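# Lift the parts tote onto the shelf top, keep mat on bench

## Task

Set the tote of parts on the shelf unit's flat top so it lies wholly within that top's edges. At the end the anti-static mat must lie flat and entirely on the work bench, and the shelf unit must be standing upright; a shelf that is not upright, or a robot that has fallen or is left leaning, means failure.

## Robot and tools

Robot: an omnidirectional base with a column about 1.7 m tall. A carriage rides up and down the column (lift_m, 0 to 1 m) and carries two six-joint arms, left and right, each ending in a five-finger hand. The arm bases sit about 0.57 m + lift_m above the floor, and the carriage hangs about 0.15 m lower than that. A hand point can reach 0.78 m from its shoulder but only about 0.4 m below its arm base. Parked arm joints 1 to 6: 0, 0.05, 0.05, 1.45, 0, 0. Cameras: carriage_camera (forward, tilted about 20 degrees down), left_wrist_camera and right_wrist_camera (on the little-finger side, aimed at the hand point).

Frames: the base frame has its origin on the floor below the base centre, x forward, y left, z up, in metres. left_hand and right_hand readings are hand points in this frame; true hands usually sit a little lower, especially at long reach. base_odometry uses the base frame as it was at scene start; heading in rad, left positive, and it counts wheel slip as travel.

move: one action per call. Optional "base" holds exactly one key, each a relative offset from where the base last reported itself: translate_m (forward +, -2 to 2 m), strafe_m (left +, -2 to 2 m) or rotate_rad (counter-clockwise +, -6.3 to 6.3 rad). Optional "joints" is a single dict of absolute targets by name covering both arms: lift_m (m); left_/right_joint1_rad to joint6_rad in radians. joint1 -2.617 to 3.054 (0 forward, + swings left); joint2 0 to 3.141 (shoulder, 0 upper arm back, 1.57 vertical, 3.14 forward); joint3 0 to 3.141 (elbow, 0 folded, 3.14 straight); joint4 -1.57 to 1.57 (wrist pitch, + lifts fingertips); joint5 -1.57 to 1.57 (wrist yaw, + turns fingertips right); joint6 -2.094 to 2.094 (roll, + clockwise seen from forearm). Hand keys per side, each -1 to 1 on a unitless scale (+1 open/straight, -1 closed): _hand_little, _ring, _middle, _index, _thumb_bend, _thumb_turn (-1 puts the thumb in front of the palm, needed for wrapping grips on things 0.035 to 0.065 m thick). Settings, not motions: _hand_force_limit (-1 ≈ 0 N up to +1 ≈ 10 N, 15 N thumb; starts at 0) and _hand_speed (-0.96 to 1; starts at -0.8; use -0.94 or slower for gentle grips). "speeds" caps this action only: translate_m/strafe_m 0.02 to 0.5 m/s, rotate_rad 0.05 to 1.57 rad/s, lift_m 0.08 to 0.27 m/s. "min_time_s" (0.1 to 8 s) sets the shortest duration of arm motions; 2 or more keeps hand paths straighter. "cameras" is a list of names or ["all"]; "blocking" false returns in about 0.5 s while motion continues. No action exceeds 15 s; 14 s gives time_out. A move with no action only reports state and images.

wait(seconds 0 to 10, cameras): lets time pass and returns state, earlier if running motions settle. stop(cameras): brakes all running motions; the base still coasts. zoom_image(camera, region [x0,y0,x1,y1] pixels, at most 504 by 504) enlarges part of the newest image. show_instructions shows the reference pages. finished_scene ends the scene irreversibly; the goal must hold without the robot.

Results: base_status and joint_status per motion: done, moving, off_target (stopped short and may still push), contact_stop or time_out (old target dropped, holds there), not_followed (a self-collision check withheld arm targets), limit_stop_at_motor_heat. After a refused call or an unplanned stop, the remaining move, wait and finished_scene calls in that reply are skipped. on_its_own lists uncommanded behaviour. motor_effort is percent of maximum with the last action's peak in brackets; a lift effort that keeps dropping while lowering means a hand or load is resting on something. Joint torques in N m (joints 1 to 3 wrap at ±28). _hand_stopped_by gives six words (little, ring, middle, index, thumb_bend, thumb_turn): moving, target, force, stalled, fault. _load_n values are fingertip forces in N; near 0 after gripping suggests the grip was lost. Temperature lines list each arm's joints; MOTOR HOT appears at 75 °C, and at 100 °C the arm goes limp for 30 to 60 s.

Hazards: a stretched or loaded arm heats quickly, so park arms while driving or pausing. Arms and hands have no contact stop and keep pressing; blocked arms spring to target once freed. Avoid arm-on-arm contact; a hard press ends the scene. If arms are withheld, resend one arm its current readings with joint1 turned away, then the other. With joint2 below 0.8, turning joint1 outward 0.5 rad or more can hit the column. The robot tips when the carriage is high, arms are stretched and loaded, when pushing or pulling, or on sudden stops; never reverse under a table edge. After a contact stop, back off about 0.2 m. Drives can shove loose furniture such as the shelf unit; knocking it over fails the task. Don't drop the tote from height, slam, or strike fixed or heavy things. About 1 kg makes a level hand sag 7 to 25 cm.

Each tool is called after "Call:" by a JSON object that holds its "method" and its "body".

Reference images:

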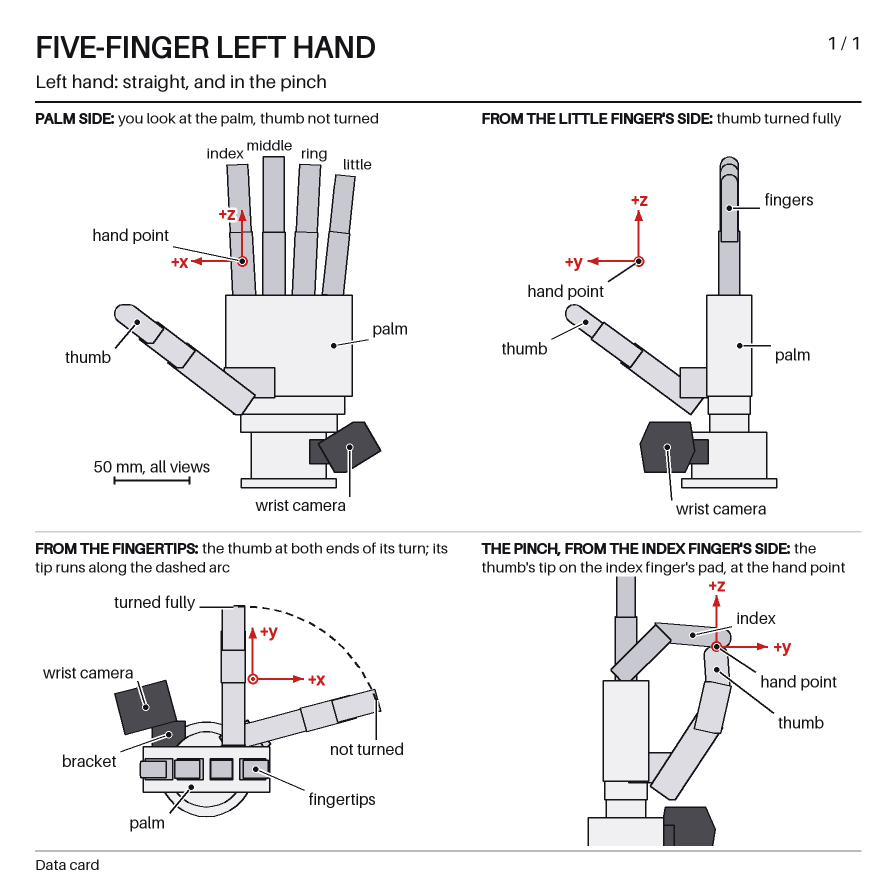

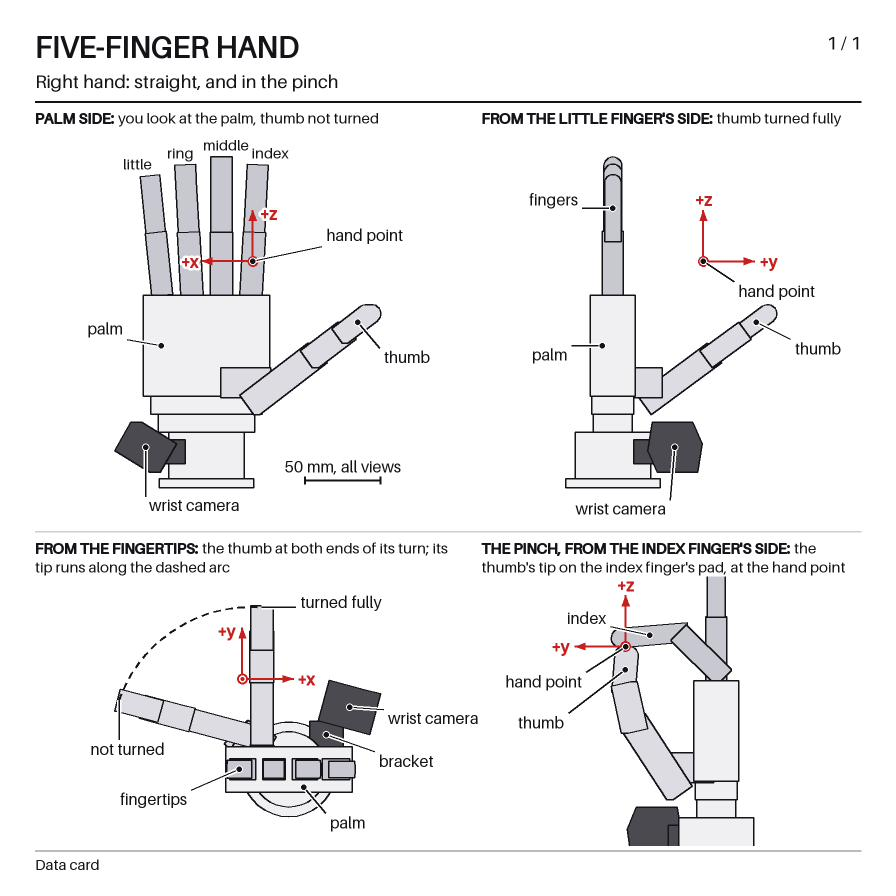

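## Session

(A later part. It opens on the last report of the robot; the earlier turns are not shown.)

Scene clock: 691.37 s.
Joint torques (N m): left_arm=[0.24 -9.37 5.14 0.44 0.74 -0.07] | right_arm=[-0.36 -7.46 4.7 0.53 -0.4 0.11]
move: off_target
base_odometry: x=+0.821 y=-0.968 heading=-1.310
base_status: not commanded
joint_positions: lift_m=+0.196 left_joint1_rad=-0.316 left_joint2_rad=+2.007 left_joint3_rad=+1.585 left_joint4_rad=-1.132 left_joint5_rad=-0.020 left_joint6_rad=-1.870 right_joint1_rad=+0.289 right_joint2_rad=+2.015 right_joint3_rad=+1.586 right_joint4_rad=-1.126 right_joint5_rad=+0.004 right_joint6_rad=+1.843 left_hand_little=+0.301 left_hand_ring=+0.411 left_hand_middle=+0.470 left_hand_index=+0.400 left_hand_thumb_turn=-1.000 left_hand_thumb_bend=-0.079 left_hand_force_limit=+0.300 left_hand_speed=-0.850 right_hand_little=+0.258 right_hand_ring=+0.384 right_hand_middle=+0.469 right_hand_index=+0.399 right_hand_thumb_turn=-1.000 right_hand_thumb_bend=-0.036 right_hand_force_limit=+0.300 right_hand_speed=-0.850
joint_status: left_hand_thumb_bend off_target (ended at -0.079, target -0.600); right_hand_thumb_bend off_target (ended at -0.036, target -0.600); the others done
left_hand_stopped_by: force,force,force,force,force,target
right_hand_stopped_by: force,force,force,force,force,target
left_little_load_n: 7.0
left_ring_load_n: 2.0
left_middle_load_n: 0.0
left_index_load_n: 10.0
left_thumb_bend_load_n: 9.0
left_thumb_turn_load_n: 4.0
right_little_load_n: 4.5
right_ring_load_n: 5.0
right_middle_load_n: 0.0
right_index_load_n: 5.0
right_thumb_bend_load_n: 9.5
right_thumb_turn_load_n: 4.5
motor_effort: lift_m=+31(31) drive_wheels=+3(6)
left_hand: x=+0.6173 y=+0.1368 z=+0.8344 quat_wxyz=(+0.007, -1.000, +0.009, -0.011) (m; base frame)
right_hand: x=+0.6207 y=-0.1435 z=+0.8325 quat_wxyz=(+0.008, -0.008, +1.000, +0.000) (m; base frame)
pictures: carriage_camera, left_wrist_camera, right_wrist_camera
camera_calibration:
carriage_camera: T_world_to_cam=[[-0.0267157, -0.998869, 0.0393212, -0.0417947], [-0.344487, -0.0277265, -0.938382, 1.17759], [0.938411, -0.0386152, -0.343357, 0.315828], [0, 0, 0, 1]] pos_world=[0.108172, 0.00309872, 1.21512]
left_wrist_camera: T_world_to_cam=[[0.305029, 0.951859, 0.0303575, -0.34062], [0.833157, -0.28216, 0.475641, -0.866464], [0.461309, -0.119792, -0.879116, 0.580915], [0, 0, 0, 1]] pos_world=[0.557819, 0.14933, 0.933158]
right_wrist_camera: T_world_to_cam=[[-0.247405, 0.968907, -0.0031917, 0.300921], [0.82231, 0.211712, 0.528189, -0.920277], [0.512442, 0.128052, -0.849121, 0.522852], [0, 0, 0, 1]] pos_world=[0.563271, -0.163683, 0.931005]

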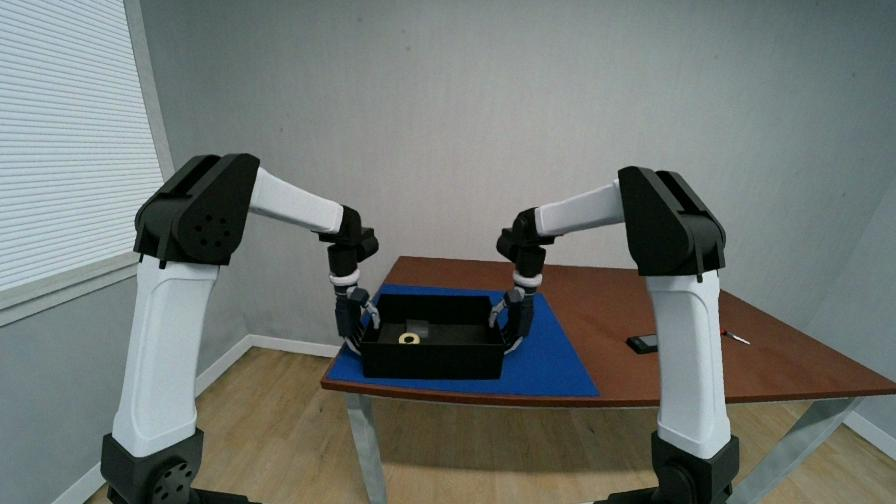

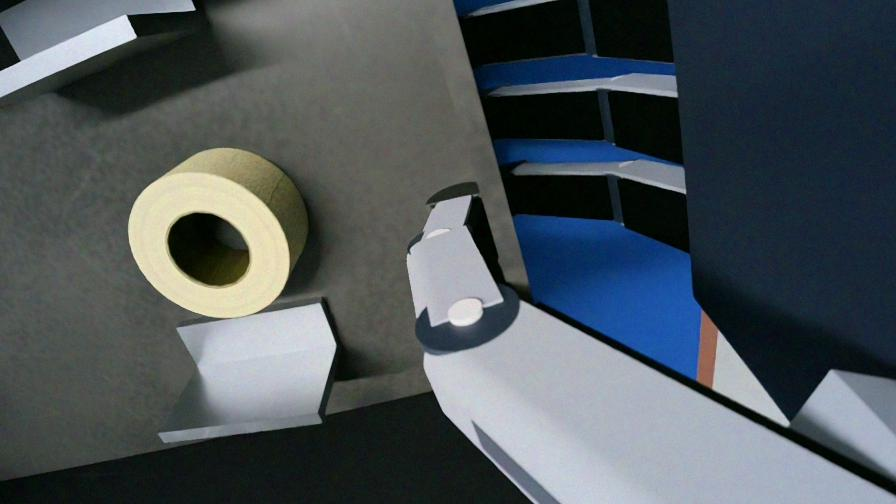

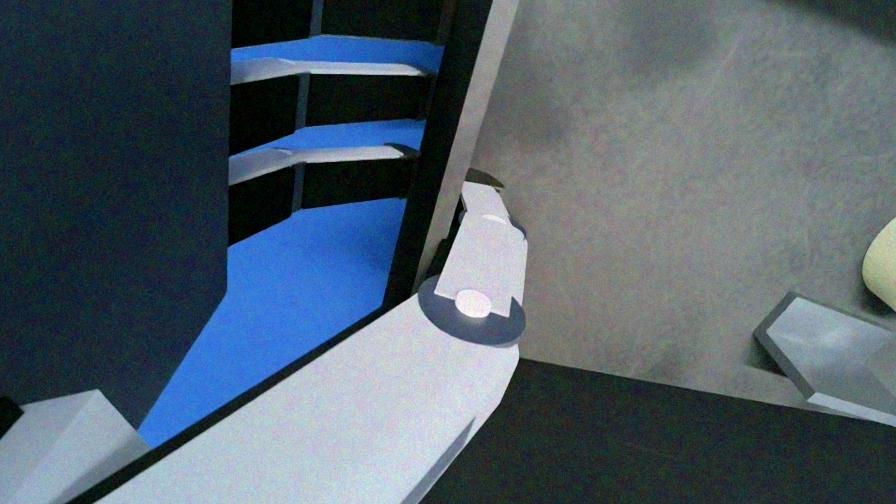

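Call:
{"method": "move", "body": {"joints": {"lift_m": 0.226}, "speeds": {"lift_m": 0.08}, "cameras": ["all"]}}

Call:
{"method": "zoom_image", "body": {"camera": "carriage_camera", "region": [320, 230, 560, 410]}}

Scene clock: 699.13 s.
Joint torques (N m): left_arm=[0.31 -10.48 5.85 0.37 0.65 -0.08] | right_arm=[-0.66 -7.94 4.94 0.56 -0.42 0.11]
move: done
base_odometry: x=+0.821 y=-0.968 heading=-1.310
base_status: not commanded
joint_positions: lift_m=+0.226 left_joint1_rad=-0.317 left_joint2_rad=+2.017 left_joint3_rad=+1.578 left_joint4_rad=-1.131 left_joint5_rad=-0.013 left_joint6_rad=-1.869 right_joint1_rad=+0.292 right_joint2_rad=+2.020 right_joint3_rad=+1.581 right_joint4_rad=-1.135 right_joint5_rad=+0.006 right_joint6_rad=+1.843 left_hand_little=+0.301 left_hand_ring=+0.411 left_hand_middle=+0.470 left_hand_index=+0.400 left_hand_thumb_turn=-1.000 left_hand_thumb_bend=-0.079 left_hand_force_limit=+0.300 left_hand_speed=-0.850 right_hand_little=+0.258 right_hand_ring=+0.384 right_hand_middle=+0.469 right_hand_index=+0.399 right_hand_thumb_turn=-1.000 right_hand_thumb_bend=-0.036 right_hand_force_limit=+0.300 right_hand_speed=-0.850
joint_status: all done
left_hand_stopped_by: force,force,force,force,force,target
right_hand_stopped_by: force,force,force,force,force,target
left_little_load_n: 6.0
left_ring_load_n: 0.5
left_middle_load_n: 0.0
left_index_load_n: 7.5
left_thumb_bend_load_n: 8.5
left_thumb_turn_load_n: 1.0
right_little_load_n: 2.0
right_ring_load_n: 3.5
right_middle_load_n: 0.0
right_index_load_n: 6.5
right_thumb_bend_load_n: 7.0
right_thumb_turn_load_n: 3.5
motor_effort: lift_m=+30(36) drive_wheels=+2(5)
left_hand: x=+0.6139 y=+0.1359 z=+0.8583 quat_wxyz=(+0.006, -1.000, +0.009, -0.002) (m; base frame)
right_hand: x=+0.6163 y=-0.1439 z=+0.8585 quat_wxyz=(+0.000, -0.010, +1.000, -0.003) (m; base frame)
pictures: carriage_camera, left_wrist_camera, right_wrist_camera
camera_calibration:
carriage_camera: T_world_to_cam=[[-0.0267157, -0.998869, 0.0393212, -0.0429783], [-0.344487, -0.0277265, -0.938382, 1.20584], [0.938411, -0.0386152, -0.343357, 0.326163], [0, 0, 0, 1]] pos_world=[0.108172, 0.00309872, 1.24522]
left_wrist_camera: T_world_to_cam=[[0.307052, 0.95141, 0.0232002, -0.334434], [0.841381, -0.282772, 0.460563, -0.867281], [0.444745, -0.121897, -0.887324, 0.620967], [0, 0, 0, 1]] pos_world=[0.55623, 0.148634, 0.958196]
right_wrist_camera: T_world_to_cam=[[-0.250763, 0.968026, -0.00664868, 0.305168], [0.830295, 0.218606, 0.512661, -0.920864], [0.497723, 0.123036, -0.858565, 0.563753], [0, 0, 0, 1]] pos_world=[0.560521, -0.163467, 0.958139]

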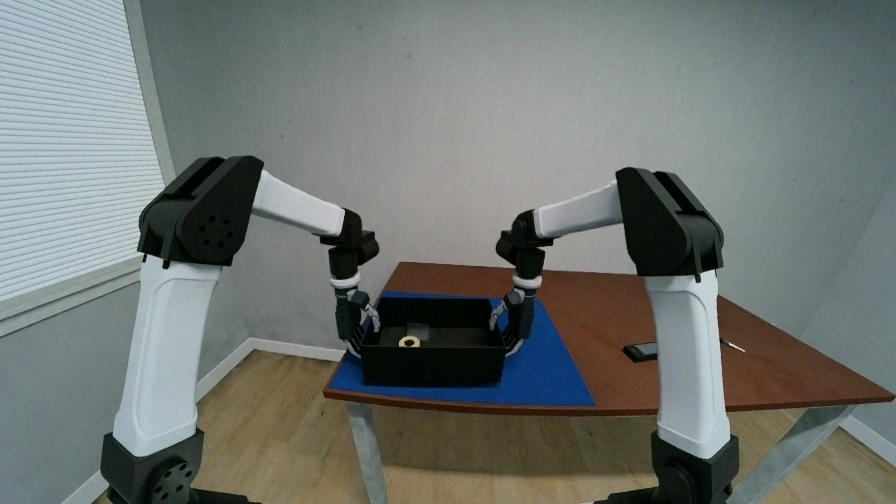

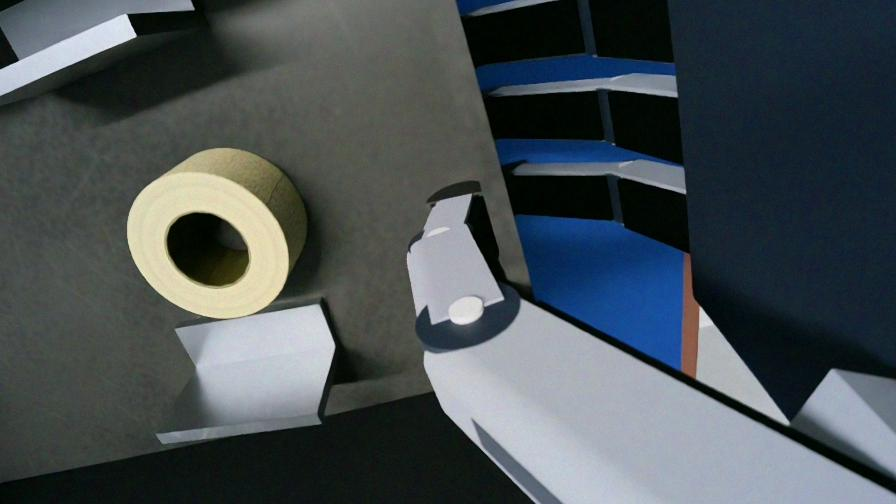

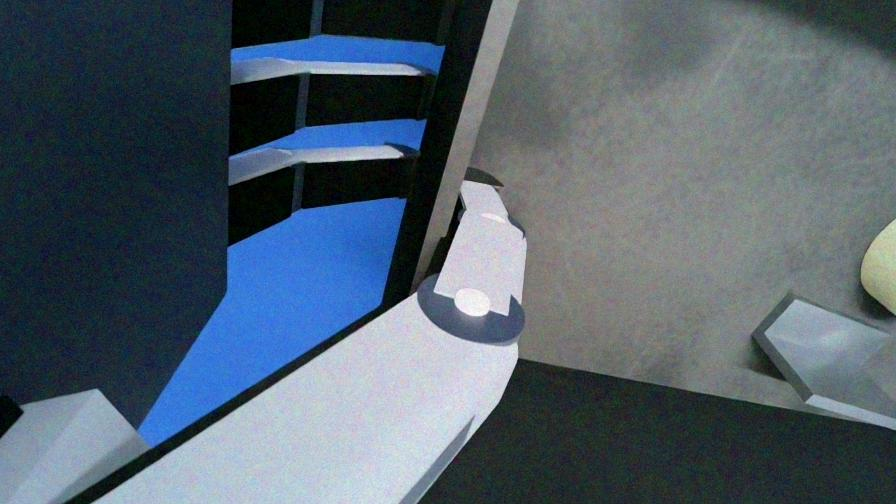

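Scaled by 2.100 from the camera's 896x504 image, which has a finer 1280x720 frame.

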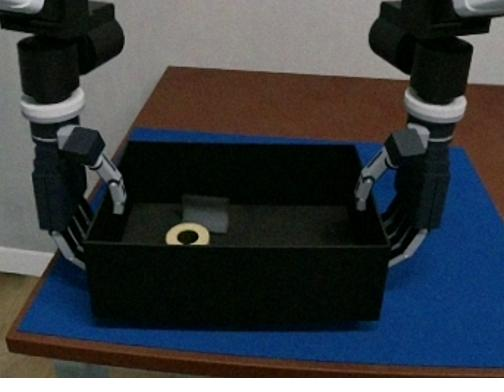

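Call:
{"method": "move", "body": {"joints": {"left_hand_force_limit": 0.45, "right_hand_force_limit": 0.45, "left_hand_thumb_bend": -0.7, "right_hand_thumb_bend": -0.7}}}

Call:
{"method": "move", "body": {"joints": {"lift_m": 0.30}, "speeds": {"lift_m": 0.08}, "cameras": ["carriage_camera"]}}

Call:
{"method": "zoom_image", "body": {"camera": "carriage_camera", "region": [320, 230, 620, 455]}}

Scene clock: 710.10 s.
Joint torques (N m): left_arm=[0.34 -10.45 5.76 0.4 0.66 -0.1] | right_arm=[-0.66 -7.83 5.03 0.56 -0.43 0.11]
move: off_target
base_odometry: x=+0.821 y=-0.968 heading=-1.310
base_status: not commanded
joint_positions: lift_m=+0.226 left_joint1_rad=-0.318 left_joint2_rad=+2.017 left_joint3_rad=+1.578 left_joint4_rad=-1.131 left_joint5_rad=-0.013 left_joint6_rad=-1.869 right_joint1_rad=+0.292 right_joint2_rad=+2.020 right_joint3_rad=+1.581 right_joint4_rad=-1.135 right_joint5_rad=+0.008 right_joint6_rad=+1.843 left_hand_little=+0.301 left_hand_ring=+0.411 left_hand_middle=+0.470 left_hand_index=+0.400 left_hand_thumb_turn=-1.000 left_hand_thumb_bend=-0.086 left_hand_force_limit=+0.450 left_hand_speed=-0.850 right_hand_little=+0.258 right_hand_ring=+0.384 right_hand_middle=+0.469 right_hand_index=+0.399 right_hand_thumb_turn=-1.000 right_hand_thumb_bend=-0.050 right_hand_force_limit=+0.450 right_hand_speed=-0.850
joint_status: left_hand_thumb_bend off_target (ended at -0.086, target -0.700); right_hand_thumb_bend off_target (ended at -0.050, target -0.700); the others done
left_hand_stopped_by: force,force,force,force,force,target
right_hand_stopped_by: force,force,force,force,force,target
left_little_load_n: 6.0
left_ring_load_n: 0.5
left_middle_load_n: 0.0
left_index_load_n: 8.5
left_thumb_bend_load_n: 10.5
left_thumb_turn_load_n: 1.5
right_little_load_n: 3.0
right_ring_load_n: 4.0
right_middle_load_n: 0.0
right_index_load_n: 7.0
right_thumb_bend_load_n: 10.5
right_thumb_turn_load_n: 3.5
motor_effort: lift_m=+30(31) drive_wheels=+0(5)
left_hand: x=+0.6136 y=+0.1355 z=+0.8583 quat_wxyz=(+0.006, -1.000, +0.010, -0.002) (m; base frame)
right_hand: x=+0.6162 y=-0.1441 z=+0.8584 quat_wxyz=(+0.000, -0.010, +1.000, -0.004) (m; base frame)
pictures: none

Scene clock: 711.40 s.
Joint torques (N m): left_arm=[0.36 -10.71 5.85 0.35 0.64 -0.08] | right_arm=[-0.66 -8.08 5.01 0.57 -0.41 0.11]
move: done
base_odometry: x=+0.821 y=-0.968 heading=-1.310
base_status: not commanded
joint_positions: lift_m=+0.300 left_joint1_rad=-0.318 left_joint2_rad=+2.021 left_joint3_rad=+1.577 left_joint4_rad=-1.131 left_joint5_rad=-0.011 left_joint6_rad=-1.869 right_joint1_rad=+0.293 right_joint2_rad=+2.023 right_joint3_rad=+1.581 right_joint4_rad=-1.137 right_joint5_rad=+0.008 right_joint6_rad=+1.843 left_hand_little=+0.301 left_hand_ring=+0.411 left_hand_middle=+0.470 left_hand_index=+0.400 left_hand_thumb_turn=-1.000 left_hand_thumb_bend=-0.086 left_hand_force_limit=+0.450 left_hand_speed=-0.850 right_hand_little=+0.258 right_hand_ring=+0.384 right_hand_middle=+0.469 right_hand_index=+0.399 right_hand_thumb_turn=-1.000 right_hand_thumb_bend=-0.050 right_hand_force_limit=+0.450 right_hand_speed=-0.850
joint_status: all done
left_hand_stopped_by: force,force,force,force,force,target
right_hand_stopped_by: force,force,force,force,force,target
left_little_load_n: 6.0
left_ring_load_n: 0.5
left_middle_load_n: 0.0
left_index_load_n: 8.5
left_thumb_bend_load_n: 10.5
left_thumb_turn_load_n: 2.0
right_little_load_n: 2.5
right_ring_load_n: 4.0
right_middle_load_n: 0.0
right_index_load_n: 6.5
right_thumb_bend_load_n: 10.5
right_thumb_turn_load_n: 3.5
motor_effort: lift_m=+30(36) drive_wheels=+0(5)
left_hand: x=+0.6130 y=+0.1353 z=+0.9307 quat_wxyz=(+0.006, -1.000, +0.010, +0.000) (m; base frame)
right_hand: x=+0.6154 y=-0.1443 z=+0.9311 quat_wxyz=(-0.003, -0.010, +1.000, -0.005) (m; base frame)
pictures: carriage_camera
camera_calibration:
carriage_camera: T_world_to_cam=[[-0.0267157, -0.998869, 0.0393212, -0.0458881], [-0.344487, -0.0277265, -0.938382, 1.27528], [0.938411, -0.0386152, -0.343357, 0.351572], [0, 0, 0, 1]] pos_world=[0.108172, 0.00309872, 1.31922]

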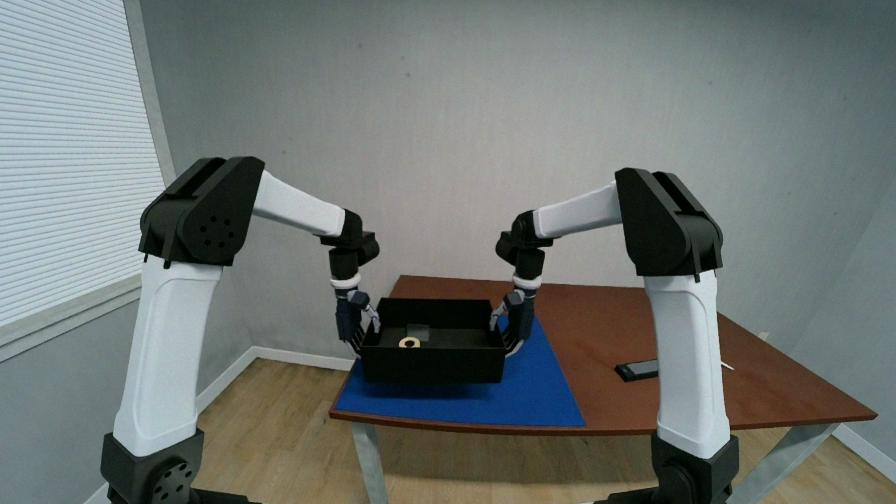

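Scaled by 1.680 from the camera's 896x504 image, which has a finer 1280x720 frame.

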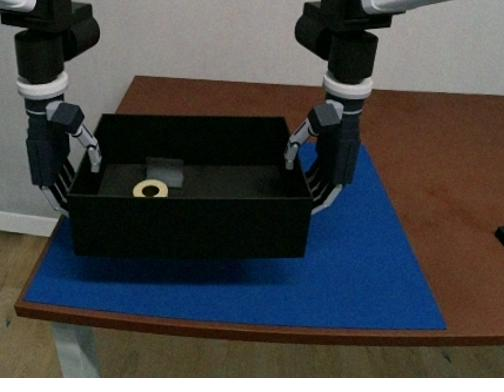

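Call:
{"method": "move", "body": {"base": {"translate_m": -0.6}, "speeds": {"translate_m": 0.2}, "cameras": ["carriage_camera"]}}

Call:
{"method": "move", "body": {"base": {"rotate_rad": 3.04}, "speeds": {"rotate_rad": 0.5}, "cameras": ["all"]}}

Scene clock: 741.37 s.
Joint torques (N m): left_arm=[0.39 -10.78 5.9 0.36 0.63 -0.08] | right_arm=[-0.7 -8.08 5.01 0.57 -0.43 0.11]
Motor temperatures (°C): left_arm=[30 49 34 30 30 28] | right_arm=[31 49 40 28 28 29]
move: done
base_odometry: x=+0.666 y=-0.388 heading=-1.310
base_status: done
joint_positions: lift_m=+0.300 left_joint1_rad=-0.318 left_joint2_rad=+2.021 left_joint3_rad=+1.577 left_joint4_rad=-1.132 left_joint5_rad=-0.011 left_joint6_rad=-1.869 right_joint1_rad=+0.293 right_joint2_rad=+2.023 right_joint3_rad=+1.581 right_joint4_rad=-1.137 right_joint5_rad=+0.008 right_joint6_rad=+1.843 left_hand_little=+0.301 left_hand_ring=+0.411 left_hand_middle=+0.470 left_hand_index=+0.400 left_hand_thumb_turn=-1.000 left_hand_thumb_bend=-0.086 left_hand_force_limit=+0.450 left_hand_speed=-0.850 right_hand_little=+0.258 right_hand_ring=+0.384 right_hand_middle=+0.469 right_hand_index=+0.399 right_hand_thumb_turn=-1.000 right_hand_thumb_bend=-0.050 right_hand_force_limit=+0.450 right_hand_speed=-0.850
joint_status: not commanded
left_hand_stopped_by: force,force,force,force,force,target
right_hand_stopped_by: force,force,force,force,force,target
left_little_load_n: 6.0
left_ring_load_n: 0.5
left_middle_load_n: 0.0
left_index_load_n: 8.5
left_thumb_bend_load_n: 10.5
left_thumb_turn_load_n: 1.5
right_little_load_n: 2.5
right_ring_load_n: 4.0
right_middle_load_n: 0.0
right_index_load_n: 6.5
right_thumb_bend_load_n: 10.5
right_thumb_turn_load_n: 3.5
motor_effort: lift_m=+31(31) drive_wheels=-2(11)
left_hand: x=+0.6129 y=+0.1354 z=+0.9307 quat_wxyz=(+0.006, -1.000, +0.010, +0.001) (m; base frame)
right_hand: x=+0.6154 y=-0.1444 z=+0.9311 quat_wxyz=(-0.003, -0.010, +1.000, -0.005) (m; base frame)
pictures: carriage_camera
camera_calibration:
carriage_camera: T_world_to_cam=[[-0.0267157, -0.998869, 0.0393212, -0.0458881], [-0.344487, -0.0277265, -0.938382, 1.27528], [0.938411, -0.0386152, -0.343357, 0.351572], [0, 0, 0, 1]] pos_world=[0.108172, 0.00309872, 1.31922]

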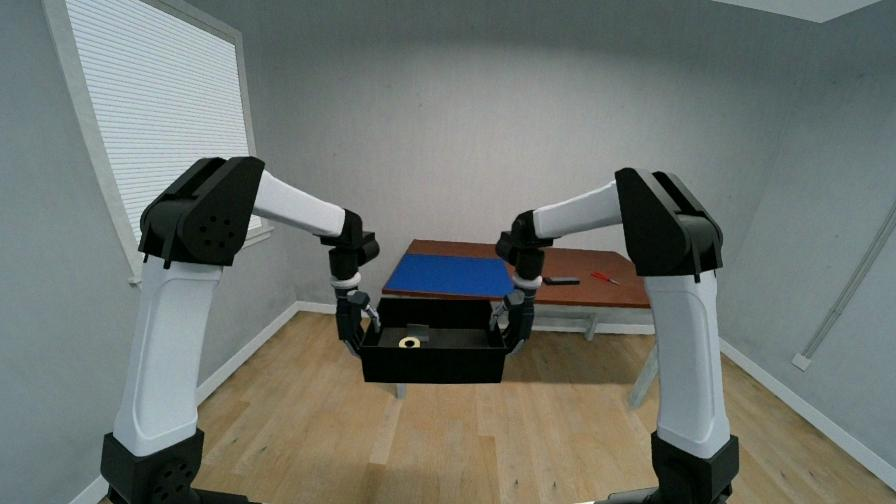

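Scene clock: 748.37 s.
Joint torques (N m): left_arm=[0.64 -10.88 5.86 0.37 0.67 -0.09] | right_arm=[-0.75 -8.08 5 0.58 -0.45 0.11]
move: done
base_odometry: x=+0.666 y=-0.388 heading=+1.730
base_status: done
joint_positions: lift_m=+0.300 left_joint1_rad=-0.321 left_joint2_rad=+2.021 left_joint3_rad=+1.577 left_joint4_rad=-1.131 left_joint5_rad=-0.013 left_joint6_rad=-1.869 right_joint1_rad=+0.293 right_joint2_rad=+2.023 right_joint3_rad=+1.581 right_joint4_rad=-1.139 right_joint5_rad=+0.010 right_joint6_rad=+1.844 left_hand_little=+0.301 left_hand_ring=+0.411 left_hand_middle=+0.470 left_hand_index=+0.400 left_hand_thumb_turn=-1.000 left_hand_thumb_bend=-0.086 left_hand_force_limit=+0.450 left_hand_speed=-0.850 right_hand_little=+0.258 right_hand_ring=+0.384 right_hand_middle=+0.469 right_hand_index=+0.399 right_hand_thumb_turn=-1.000 right_hand_thumb_bend=-0.050 right_hand_force_limit=+0.450 right_hand_speed=-0.850
joint_status: not commanded
left_hand_stopped_by: force,force,force,force,force,target
right_hand_stopped_by: force,force,force,force,force,target
left_little_load_n: 4.5
left_ring_load_n: 0.0
left_middle_load_n: 0.0
left_index_load_n: 8.5
left_thumb_bend_load_n: 10.0
left_thumb_turn_load_n: 2.0
right_little_load_n: 2.5
right_ring_load_n: 3.0
right_middle_load_n: 0.0
right_index_load_n: 6.5
right_thumb_bend_load_n: 9.5
right_thumb_turn_load_n: 2.5
motor_effort: lift_m=+30(31) drive_wheels=+5(12)
left_hand: x=+0.6126 y=+0.1345 z=+0.9306 quat_wxyz=(+0.007, -1.000, +0.012, +0.000) (m; base frame)
right_hand: x=+0.6151 y=-0.1444 z=+0.9309 quat_wxyz=(-0.003, -0.010, +1.000, -0.006) (m; base frame)
pictures: carriage_camera, left_wrist_camera, right_wrist_camera
camera_calibration:
carriage_camera: T_world_to_cam=[[-0.0267157, -0.998869, 0.0393212, -0.0458881], [-0.344487, -0.0277265, -0.938382, 1.27528], [0.938411, -0.0386152, -0.343357, 0.351572], [0, 0, 0, 1]] pos_world=[0.108172, 0.00309872, 1.31922]
left_wrist_camera: T_world_to_cam=[[0.311841, 0.949842, 0.0235702, -0.337451], [0.841728, -0.287683, 0.456873, -0.896031], [0.440738, -0.122632, -0.88922, 0.689791], [0, 0, 0, 1]] pos_world=[0.555428, 0.147343, 1.0307]
right_wrist_camera: T_world_to_cam=[[-0.251546, 0.967791, -0.0102886, 0.309743], [0.832974, 0.221893, 0.506871, -0.952683], [0.492828, 0.118931, -0.861961, 0.632143], [0, 0, 0, 1]] pos_world=[0.559937, -0.163554, 1.03096]

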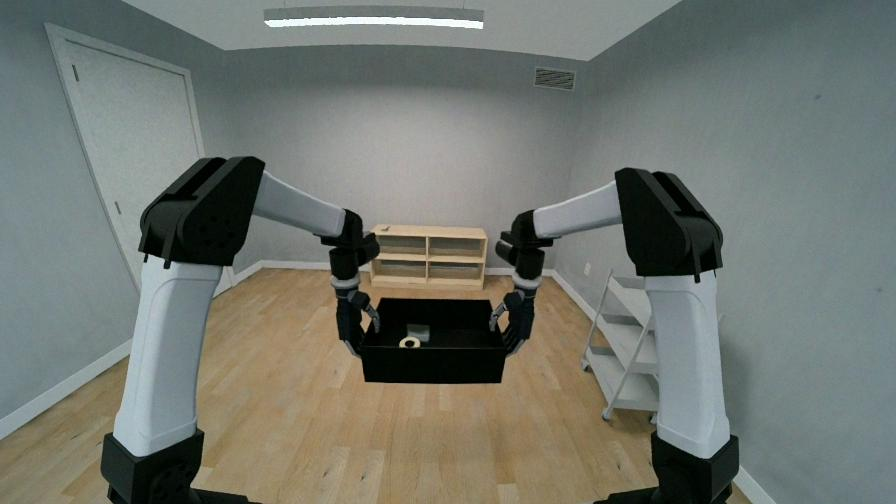

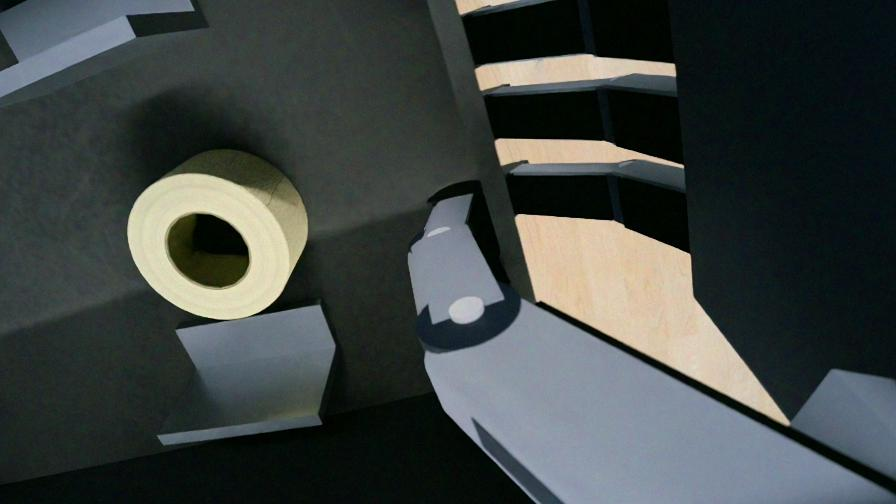

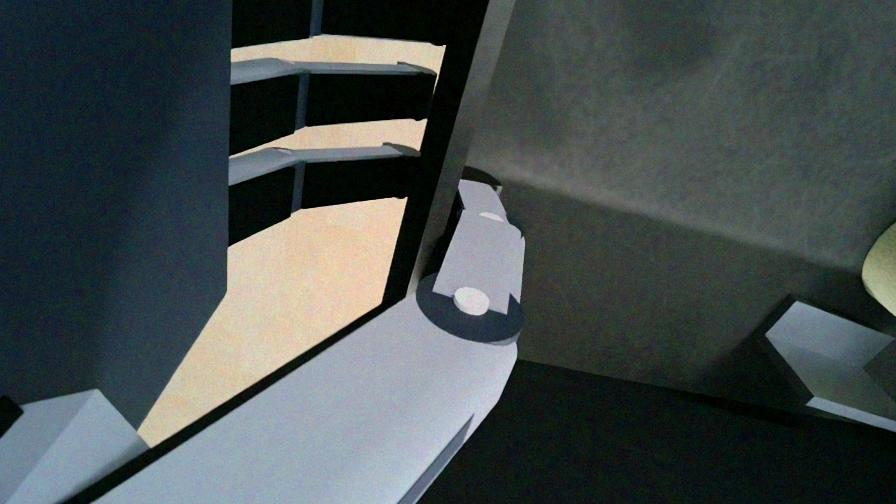

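Call:
{"method": "move", "body": {"base": {"strafe_m": 0.12}, "speeds": {"strafe_m": 0.2}}}

Call:
{"method": "move", "body": {"base": {"translate_m": 1.6}, "speeds": {"translate_m": 0.25}, "cameras": ["carriage_camera"]}}

Call:
{"method": "zoom_image", "body": {"camera": "carriage_camera", "region": [250, 230, 650, 455]}}

Scene clock: 766.07 s.
Joint torques (N m): left_arm=[0.57 -10.92 5.85 0.36 0.64 -0.06] | right_arm=[-0.92 -8.08 5 0.59 -0.46 0.09]
move: done
base_odometry: x=+0.547 y=-0.407 heading=+1.731
base_status: done
joint_positions: lift_m=+0.300 left_joint1_rad=-0.321 left_joint2_rad=+2.021 left_joint3_rad=+1.577 left_joint4_rad=-1.132 left_joint5_rad=-0.013 left_joint6_rad=-1.869 right_joint1_rad=+0.294 right_joint2_rad=+2.023 right_joint3_rad=+1.581 right_joint4_rad=-1.139 right_joint5_rad=+0.011 right_joint6_rad=+1.845 left_hand_little=+0.301 left_hand_ring=+0.411 left_hand_middle=+0.470 left_hand_index=+0.400 left_hand_thumb_turn=-1.000 left_hand_thumb_bend=-0.086 left_hand_force_limit=+0.450 left_hand_speed=-0.850 right_hand_little=+0.258 right_hand_ring=+0.384 right_hand_middle=+0.469 right_hand_index=+0.399 right_hand_thumb_turn=-1.000 right_hand_thumb_bend=-0.050 right_hand_force_limit=+0.450 right_hand_speed=-0.850
joint_status: not commanded
left_hand_stopped_by: force,force,force,force,force,target
right_hand_stopped_by: force,force,force,force,force,target
left_little_load_n: 4.5
left_ring_load_n: 0.0
left_middle_load_n: 0.0
left_index_load_n: 8.5
left_thumb_bend_load_n: 9.5
left_thumb_turn_load_n: 1.5
right_little_load_n: 2.0
right_ring_load_n: 3.0
right_middle_load_n: 0.0
right_index_load_n: 6.0
right_thumb_bend_load_n: 9.0
right_thumb_turn_load_n: 3.0
motor_effort: lift_m=+30(31) drive_wheels=-5(15)
left_hand: x=+0.6125 y=+0.1346 z=+0.9306 quat_wxyz=(+0.007, -1.000, +0.012, +0.000) (m; base frame)
right_hand: x=+0.6149 y=-0.1443 z=+0.9309 quat_wxyz=(-0.003, -0.010, +1.000, -0.007) (m; base frame)
pictures: none

Scene clock: 773.83 s.
Joint torques (N m): left_arm=[0.57 -10.82 5.91 0.39 0.68 -0.06] | right_arm=[-0.87 -8.06 5 0.6 -0.46 0.09]
move: done
base_odometry: x=+0.291 y=+1.172 heading=+1.732
base_status: done
joint_positions: lift_m=+0.300 left_joint1_rad=-0.321 left_joint2_rad=+2.021 left_joint3_rad=+1.577 left_joint4_rad=-1.132 left_joint5_rad=-0.013 left_joint6_rad=-1.869 right_joint1_rad=+0.294 right_joint2_rad=+2.023 right_joint3_rad=+1.581 right_joint4_rad=-1.140 right_joint5_rad=+0.011 right_joint6_rad=+1.845 left_hand_little=+0.301 left_hand_ring=+0.411 left_hand_middle=+0.470 left_hand_index=+0.400 left_hand_thumb_turn=-1.000 left_hand_thumb_bend=-0.086 left_hand_force_limit=+0.450 left_hand_speed=-0.850 right_hand_little=+0.258 right_hand_ring=+0.384 right_hand_middle=+0.469 right_hand_index=+0.399 right_hand_thumb_turn=-1.000 right_hand_thumb_bend=-0.050 right_hand_force_limit=+0.450 right_hand_speed=-0.850
joint_status: not commanded
left_hand_stopped_by: force,force,force,force,force,target
right_hand_stopped_by: force,force,force,force,force,target
left_little_load_n: 4.0
left_ring_load_n: 0.0
left_middle_load_n: 0.0
left_index_load_n: 8.0
left_thumb_bend_load_n: 10.0
left_thumb_turn_load_n: 1.5
right_little_load_n: 2.5
right_ring_load_n: 3.0
right_middle_load_n: 0.0
right_index_load_n: 6.5
right_thumb_bend_load_n: 9.0
right_thumb_turn_load_n: 2.5
motor_effort: lift_m=+31(31) drive_wheels=-4(15)
left_hand: x=+0.6123 y=+0.1346 z=+0.9306 quat_wxyz=(+0.007, -1.000, +0.012, +0.001) (m; base frame)
right_hand: x=+0.6147 y=-0.1443 z=+0.9308 quat_wxyz=(-0.003, -0.010, +1.000, -0.007) (m; base frame)
pictures: carriage_camera
camera_calibration:
carriage_camera: T_world_to_cam=[[-0.0267157, -0.998869, 0.0393212, -0.0458881], [-0.344487, -0.0277265, -0.938382, 1.27528], [0.938411, -0.0386152, -0.343357, 0.351572], [0, 0, 0, 1]] pos_world=[0.108172, 0.00309872, 1.31922]

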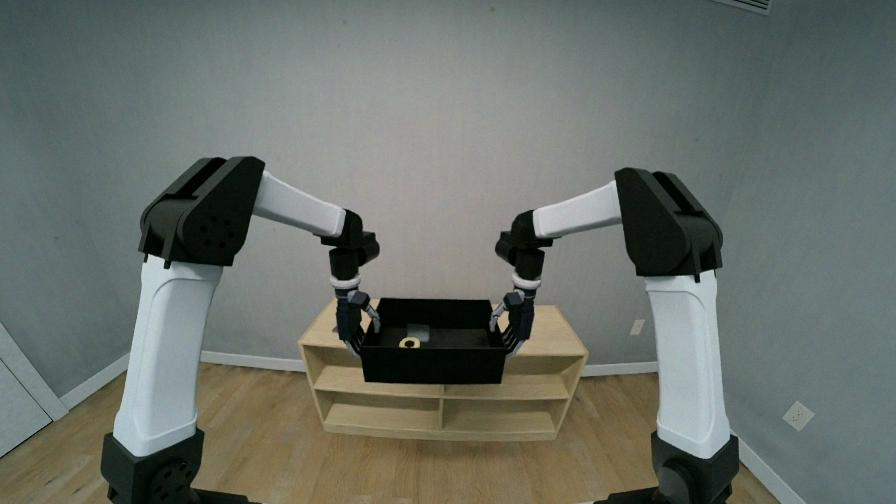

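Scaled by 1.260 from the camera's 896x504 image, which has a finer 1280x720 frame.

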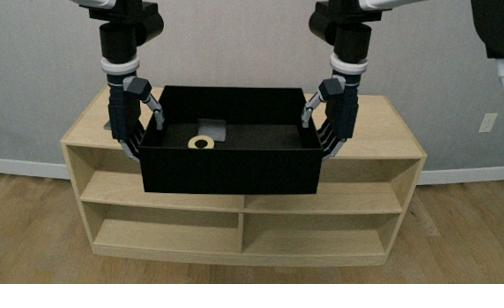

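Call:
{"method": "move", "body": {"base": {"rotate_rad": -0.04}, "speeds": {"rotate_rad": 0.3}}}

Call:
{"method": "move", "body": {"base": {"translate_m": 0.46}, "joints": {"lift_m": 0.16}, "speeds": {"translate_m": 0.2, "lift_m": 0.08}, "cameras": ["all"]}}

Call:
{"method": "zoom_image", "body": {"camera": "carriage_camera", "region": [200, 250, 650, 504]}}

Scene clock: 803.97 s.
Joint torques (N m): left_arm=[0.65 -10.86 5.89 0.39 0.66 -0.07] | right_arm=[-0.72 -8.08 5 0.6 -0.46 0.09]
move: done
base_odometry: x=+0.291 y=+1.172 heading=+1.692
base_status: done
joint_positions: lift_m=+0.300 left_joint1_rad=-0.321 left_joint2_rad=+2.021 left_joint3_rad=+1.577 left_joint4_rad=-1.132 left_joint5_rad=-0.012 left_joint6_rad=-1.869 right_joint1_rad=+0.293 right_joint2_rad=+2.023 right_joint3_rad=+1.581 right_joint4_rad=-1.141 right_joint5_rad=+0.011 right_joint6_rad=+1.845 left_hand_little=+0.301 left_hand_ring=+0.411 left_hand_middle=+0.470 left_hand_index=+0.400 left_hand_thumb_turn=-1.000 left_hand_thumb_bend=-0.086 left_hand_force_limit=+0.450 left_hand_speed=-0.850 right_hand_little=+0.258 right_hand_ring=+0.384 right_hand_middle=+0.469 right_hand_index=+0.399 right_hand_thumb_turn=-1.000 right_hand_thumb_bend=-0.050 right_hand_force_limit=+0.450 right_hand_speed=-0.850
joint_status: not commanded
left_hand_stopped_by: force,force,force,force,force,target
right_hand_stopped_by: force,force,force,force,force,target
left_little_load_n: 4.5
left_ring_load_n: 0.0
left_middle_load_n: 0.0
left_index_load_n: 8.5
left_thumb_bend_load_n: 10.5
left_thumb_turn_load_n: 2.0
right_little_load_n: 2.5
right_ring_load_n: 3.0
right_middle_load_n: 0.0
right_index_load_n: 6.0
right_thumb_bend_load_n: 9.5
right_thumb_turn_load_n: 2.5
motor_effort: lift_m=+30(31) drive_wheels=-5(9)
left_hand: x=+0.6124 y=+0.1343 z=+0.9307 quat_wxyz=(+0.006, -1.000, +0.012, +0.000) (m; base frame)
right_hand: x=+0.6148 y=-0.1450 z=+0.9308 quat_wxyz=(-0.004, -0.010, +1.000, -0.007) (m; base frame)
pictures: none

Scene clock: 807.43 s.
Joint torques (N m): left_arm=[0.61 -10.93 5.98 0.36 0.64 -0.06] | right_arm=[-0.77 -8.1 5.12 0.6 -0.45 0.09]
move: done
base_odometry: x=+0.236 y=+1.629 heading=+1.691
base_status: done
joint_positions: lift_m=+0.160 left_joint1_rad=-0.321 left_joint2_rad=+2.023 left_joint3_rad=+1.576 left_joint4_rad=-1.132 left_joint5_rad=-0.010 left_joint6_rad=-1.869 right_joint1_rad=+0.293 right_joint2_rad=+2.023 right_joint3_rad=+1.580 right_joint4_rad=-1.141 right_joint5_rad=+0.010 right_joint6_rad=+1.845 left_hand_little=+0.301 left_hand_ring=+0.411 left_hand_middle=+0.470 left_hand_index=+0.400 left_hand_thumb_turn=-1.000 left_hand_thumb_bend=-0.086 left_hand_force_limit=+0.450 left_hand_speed=-0.850 right_hand_little=+0.258 right_hand_ring=+0.384 right_hand_middle=+0.469 right_hand_index=+0.399 right_hand_thumb_turn=-1.000 right_hand_thumb_bend=-0.050 right_hand_force_limit=+0.450 right_hand_speed=-0.850
joint_status: all done
left_hand_stopped_by: force,force,force,force,force,target
right_hand_stopped_by: force,force,force,force,force,target
left_little_load_n: 4.5
left_ring_load_n: 0.0
left_middle_load_n: 0.0
left_index_load_n: 8.0
left_thumb_bend_load_n: 10.0
left_thumb_turn_load_n: 1.5
right_little_load_n: 2.5
right_ring_load_n: 3.5
right_middle_load_n: 0.0
right_index_load_n: 6.5
right_thumb_bend_load_n: 10.0
right_thumb_turn_load_n: 3.0
motor_effort: lift_m=+27(28) drive_wheels=-7(18)
left_hand: x=+0.6118 y=+0.1342 z=+0.7898 quat_wxyz=(+0.006, -1.000, +0.012, +0.002) (m; base frame)
right_hand: x=+0.6141 y=-0.1448 z=+0.7906 quat_wxyz=(-0.005, -0.010, +1.000, -0.007) (m; base frame)
pictures: carriage_camera, left_wrist_camera, right_wrist_camera
camera_calibration:
carriage_camera: T_world_to_cam=[[-0.0267157, -0.998869, 0.0393212, -0.0403949], [-0.344487, -0.0277265, -0.938382, 1.14419], [0.938411, -0.0386152, -0.343357, 0.303605], [0, 0, 0, 1]] pos_world=[0.108172, 0.00309872, 1.17952]
left_wrist_camera: T_world_to_cam=[[0.311526, 0.950008, 0.0208909, -0.331289], [0.843885, -0.286699, 0.4535, -0.829863], [0.436818, -0.123647, -0.891011, 0.568846], [0, 0, 0, 1]] pos_world=[0.555032, 0.147143, 0.890112]
right_wrist_camera: T_world_to_cam=[[-0.250531, 0.968052, -0.0104824, 0.307868], [0.835224, 0.221605, 0.503281, -0.879183], [0.489525, 0.117333, -0.864059, 0.515196], [0, 0, 0, 1]] pos_world=[0.559245, -0.16365, 0.890863]

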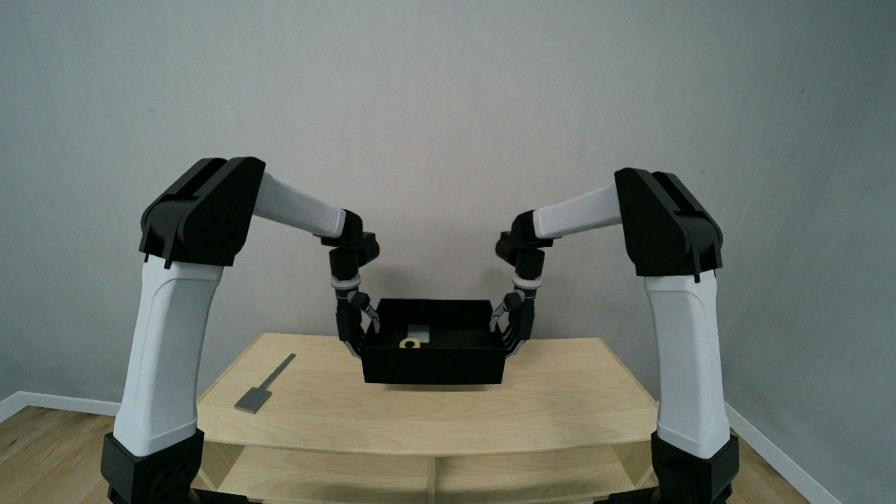

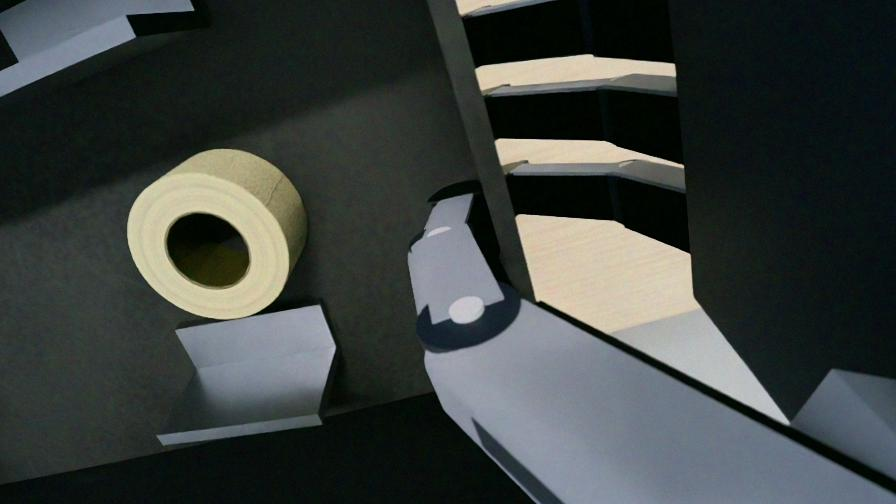

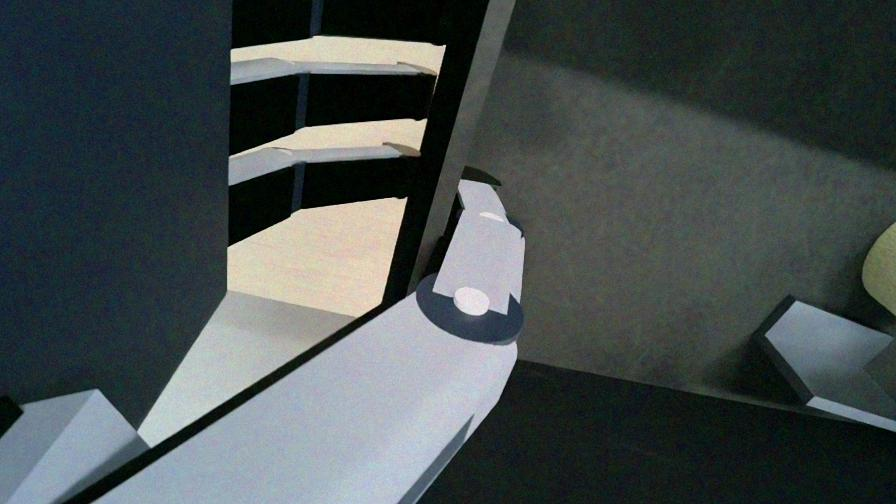

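Scaled by 1.120 from the camera's 896x504 image, which has a finer 1280x720 frame.

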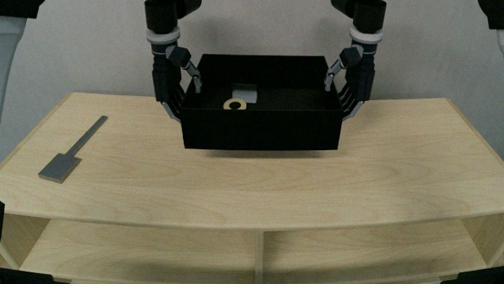

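Call:
{"method": "move", "body": {"joints": {"lift_m": 0.065}, "speeds": {"lift_m": 0.08}, "cameras": ["carriage_camera"]}}

Call:
{"method": "zoom_image", "body": {"camera": "carriage_camera", "region": [300, 250, 570, 420]}}

Scene clock: 822.37 s.
Joint torques (N m): left_arm=[0.54 -11.25 6 0.37 0.62 -0.05] | right_arm=[-0.75 -8.18 5.12 0.63 -0.45 0.09]
move: done
base_odometry: x=+0.236 y=+1.629 heading=+1.691
base_status: not commanded
joint_positions: lift_m=+0.065 left_joint1_rad=-0.321 left_joint2_rad=+2.024 left_joint3_rad=+1.576 left_joint4_rad=-1.132 left_joint5_rad=-0.010 left_joint6_rad=-1.869 right_joint1_rad=+0.293 right_joint2_rad=+2.024 right_joint3_rad=+1.580 right_joint4_rad=-1.141 right_joint5_rad=+0.010 right_joint6_rad=+1.845 left_hand_little=+0.301 left_hand_ring=+0.411 left_hand_middle=+0.470 left_hand_index=+0.400 left_hand_thumb_turn=-1.000 left_hand_thumb_bend=-0.086 left_hand_force_limit=+0.450 left_hand_speed=-0.850 right_hand_little=+0.258 right_hand_ring=+0.384 right_hand_middle=+0.469 right_hand_index=+0.399 right_hand_thumb_turn=-1.000 right_hand_thumb_bend=-0.050 right_hand_force_limit=+0.450 right_hand_speed=-0.850
joint_status: all done
left_hand_stopped_by: force,force,force,force,force,target
right_hand_stopped_by: force,force,force,force,force,target
left_little_load_n: 4.5
left_ring_load_n: -0.5
left_middle_load_n: 0.0
left_index_load_n: 8.0
left_thumb_bend_load_n: 10.0
left_thumb_turn_load_n: 1.5
right_little_load_n: 2.5
right_ring_load_n: 3.0
right_middle_load_n: 0.0
right_index_load_n: 6.5
right_thumb_bend_load_n: 9.5
right_thumb_turn_load_n: 3.0
motor_effort: lift_m=+27(28) drive_wheels=+8(9)
left_hand: x=+0.6117 y=+0.1342 z=+0.6944 quat_wxyz=(+0.006, -1.000, +0.012, +0.003) (m; base frame)
right_hand: x=+0.6140 y=-0.1449 z=+0.6953 quat_wxyz=(-0.005, -0.010, +1.000, -0.007) (m; base frame)
pictures: carriage_camera
camera_calibration:
carriage_camera: T_world_to_cam=[[-0.0267157, -0.998869, 0.0393212, -0.0366594], [-0.344487, -0.0277265, -0.938382, 1.05504], [0.938411, -0.0386152, -0.343357, 0.270986], [0, 0, 0, 1]] pos_world=[0.108172, 0.00309872, 1.08452]

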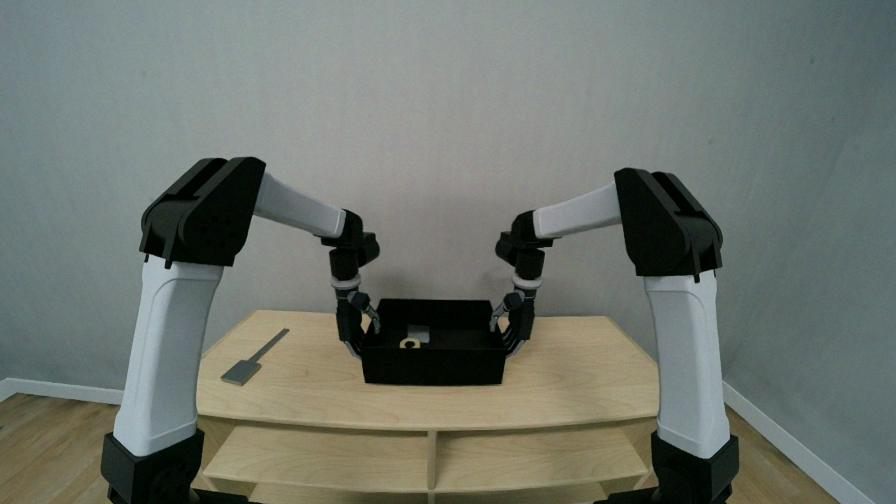

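Scaled by 1.867 from the camera's 896x504 image, which has a finer 1280x720 frame.

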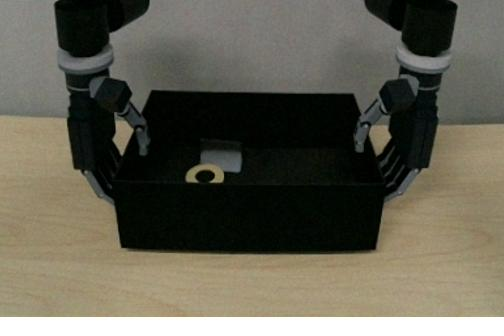

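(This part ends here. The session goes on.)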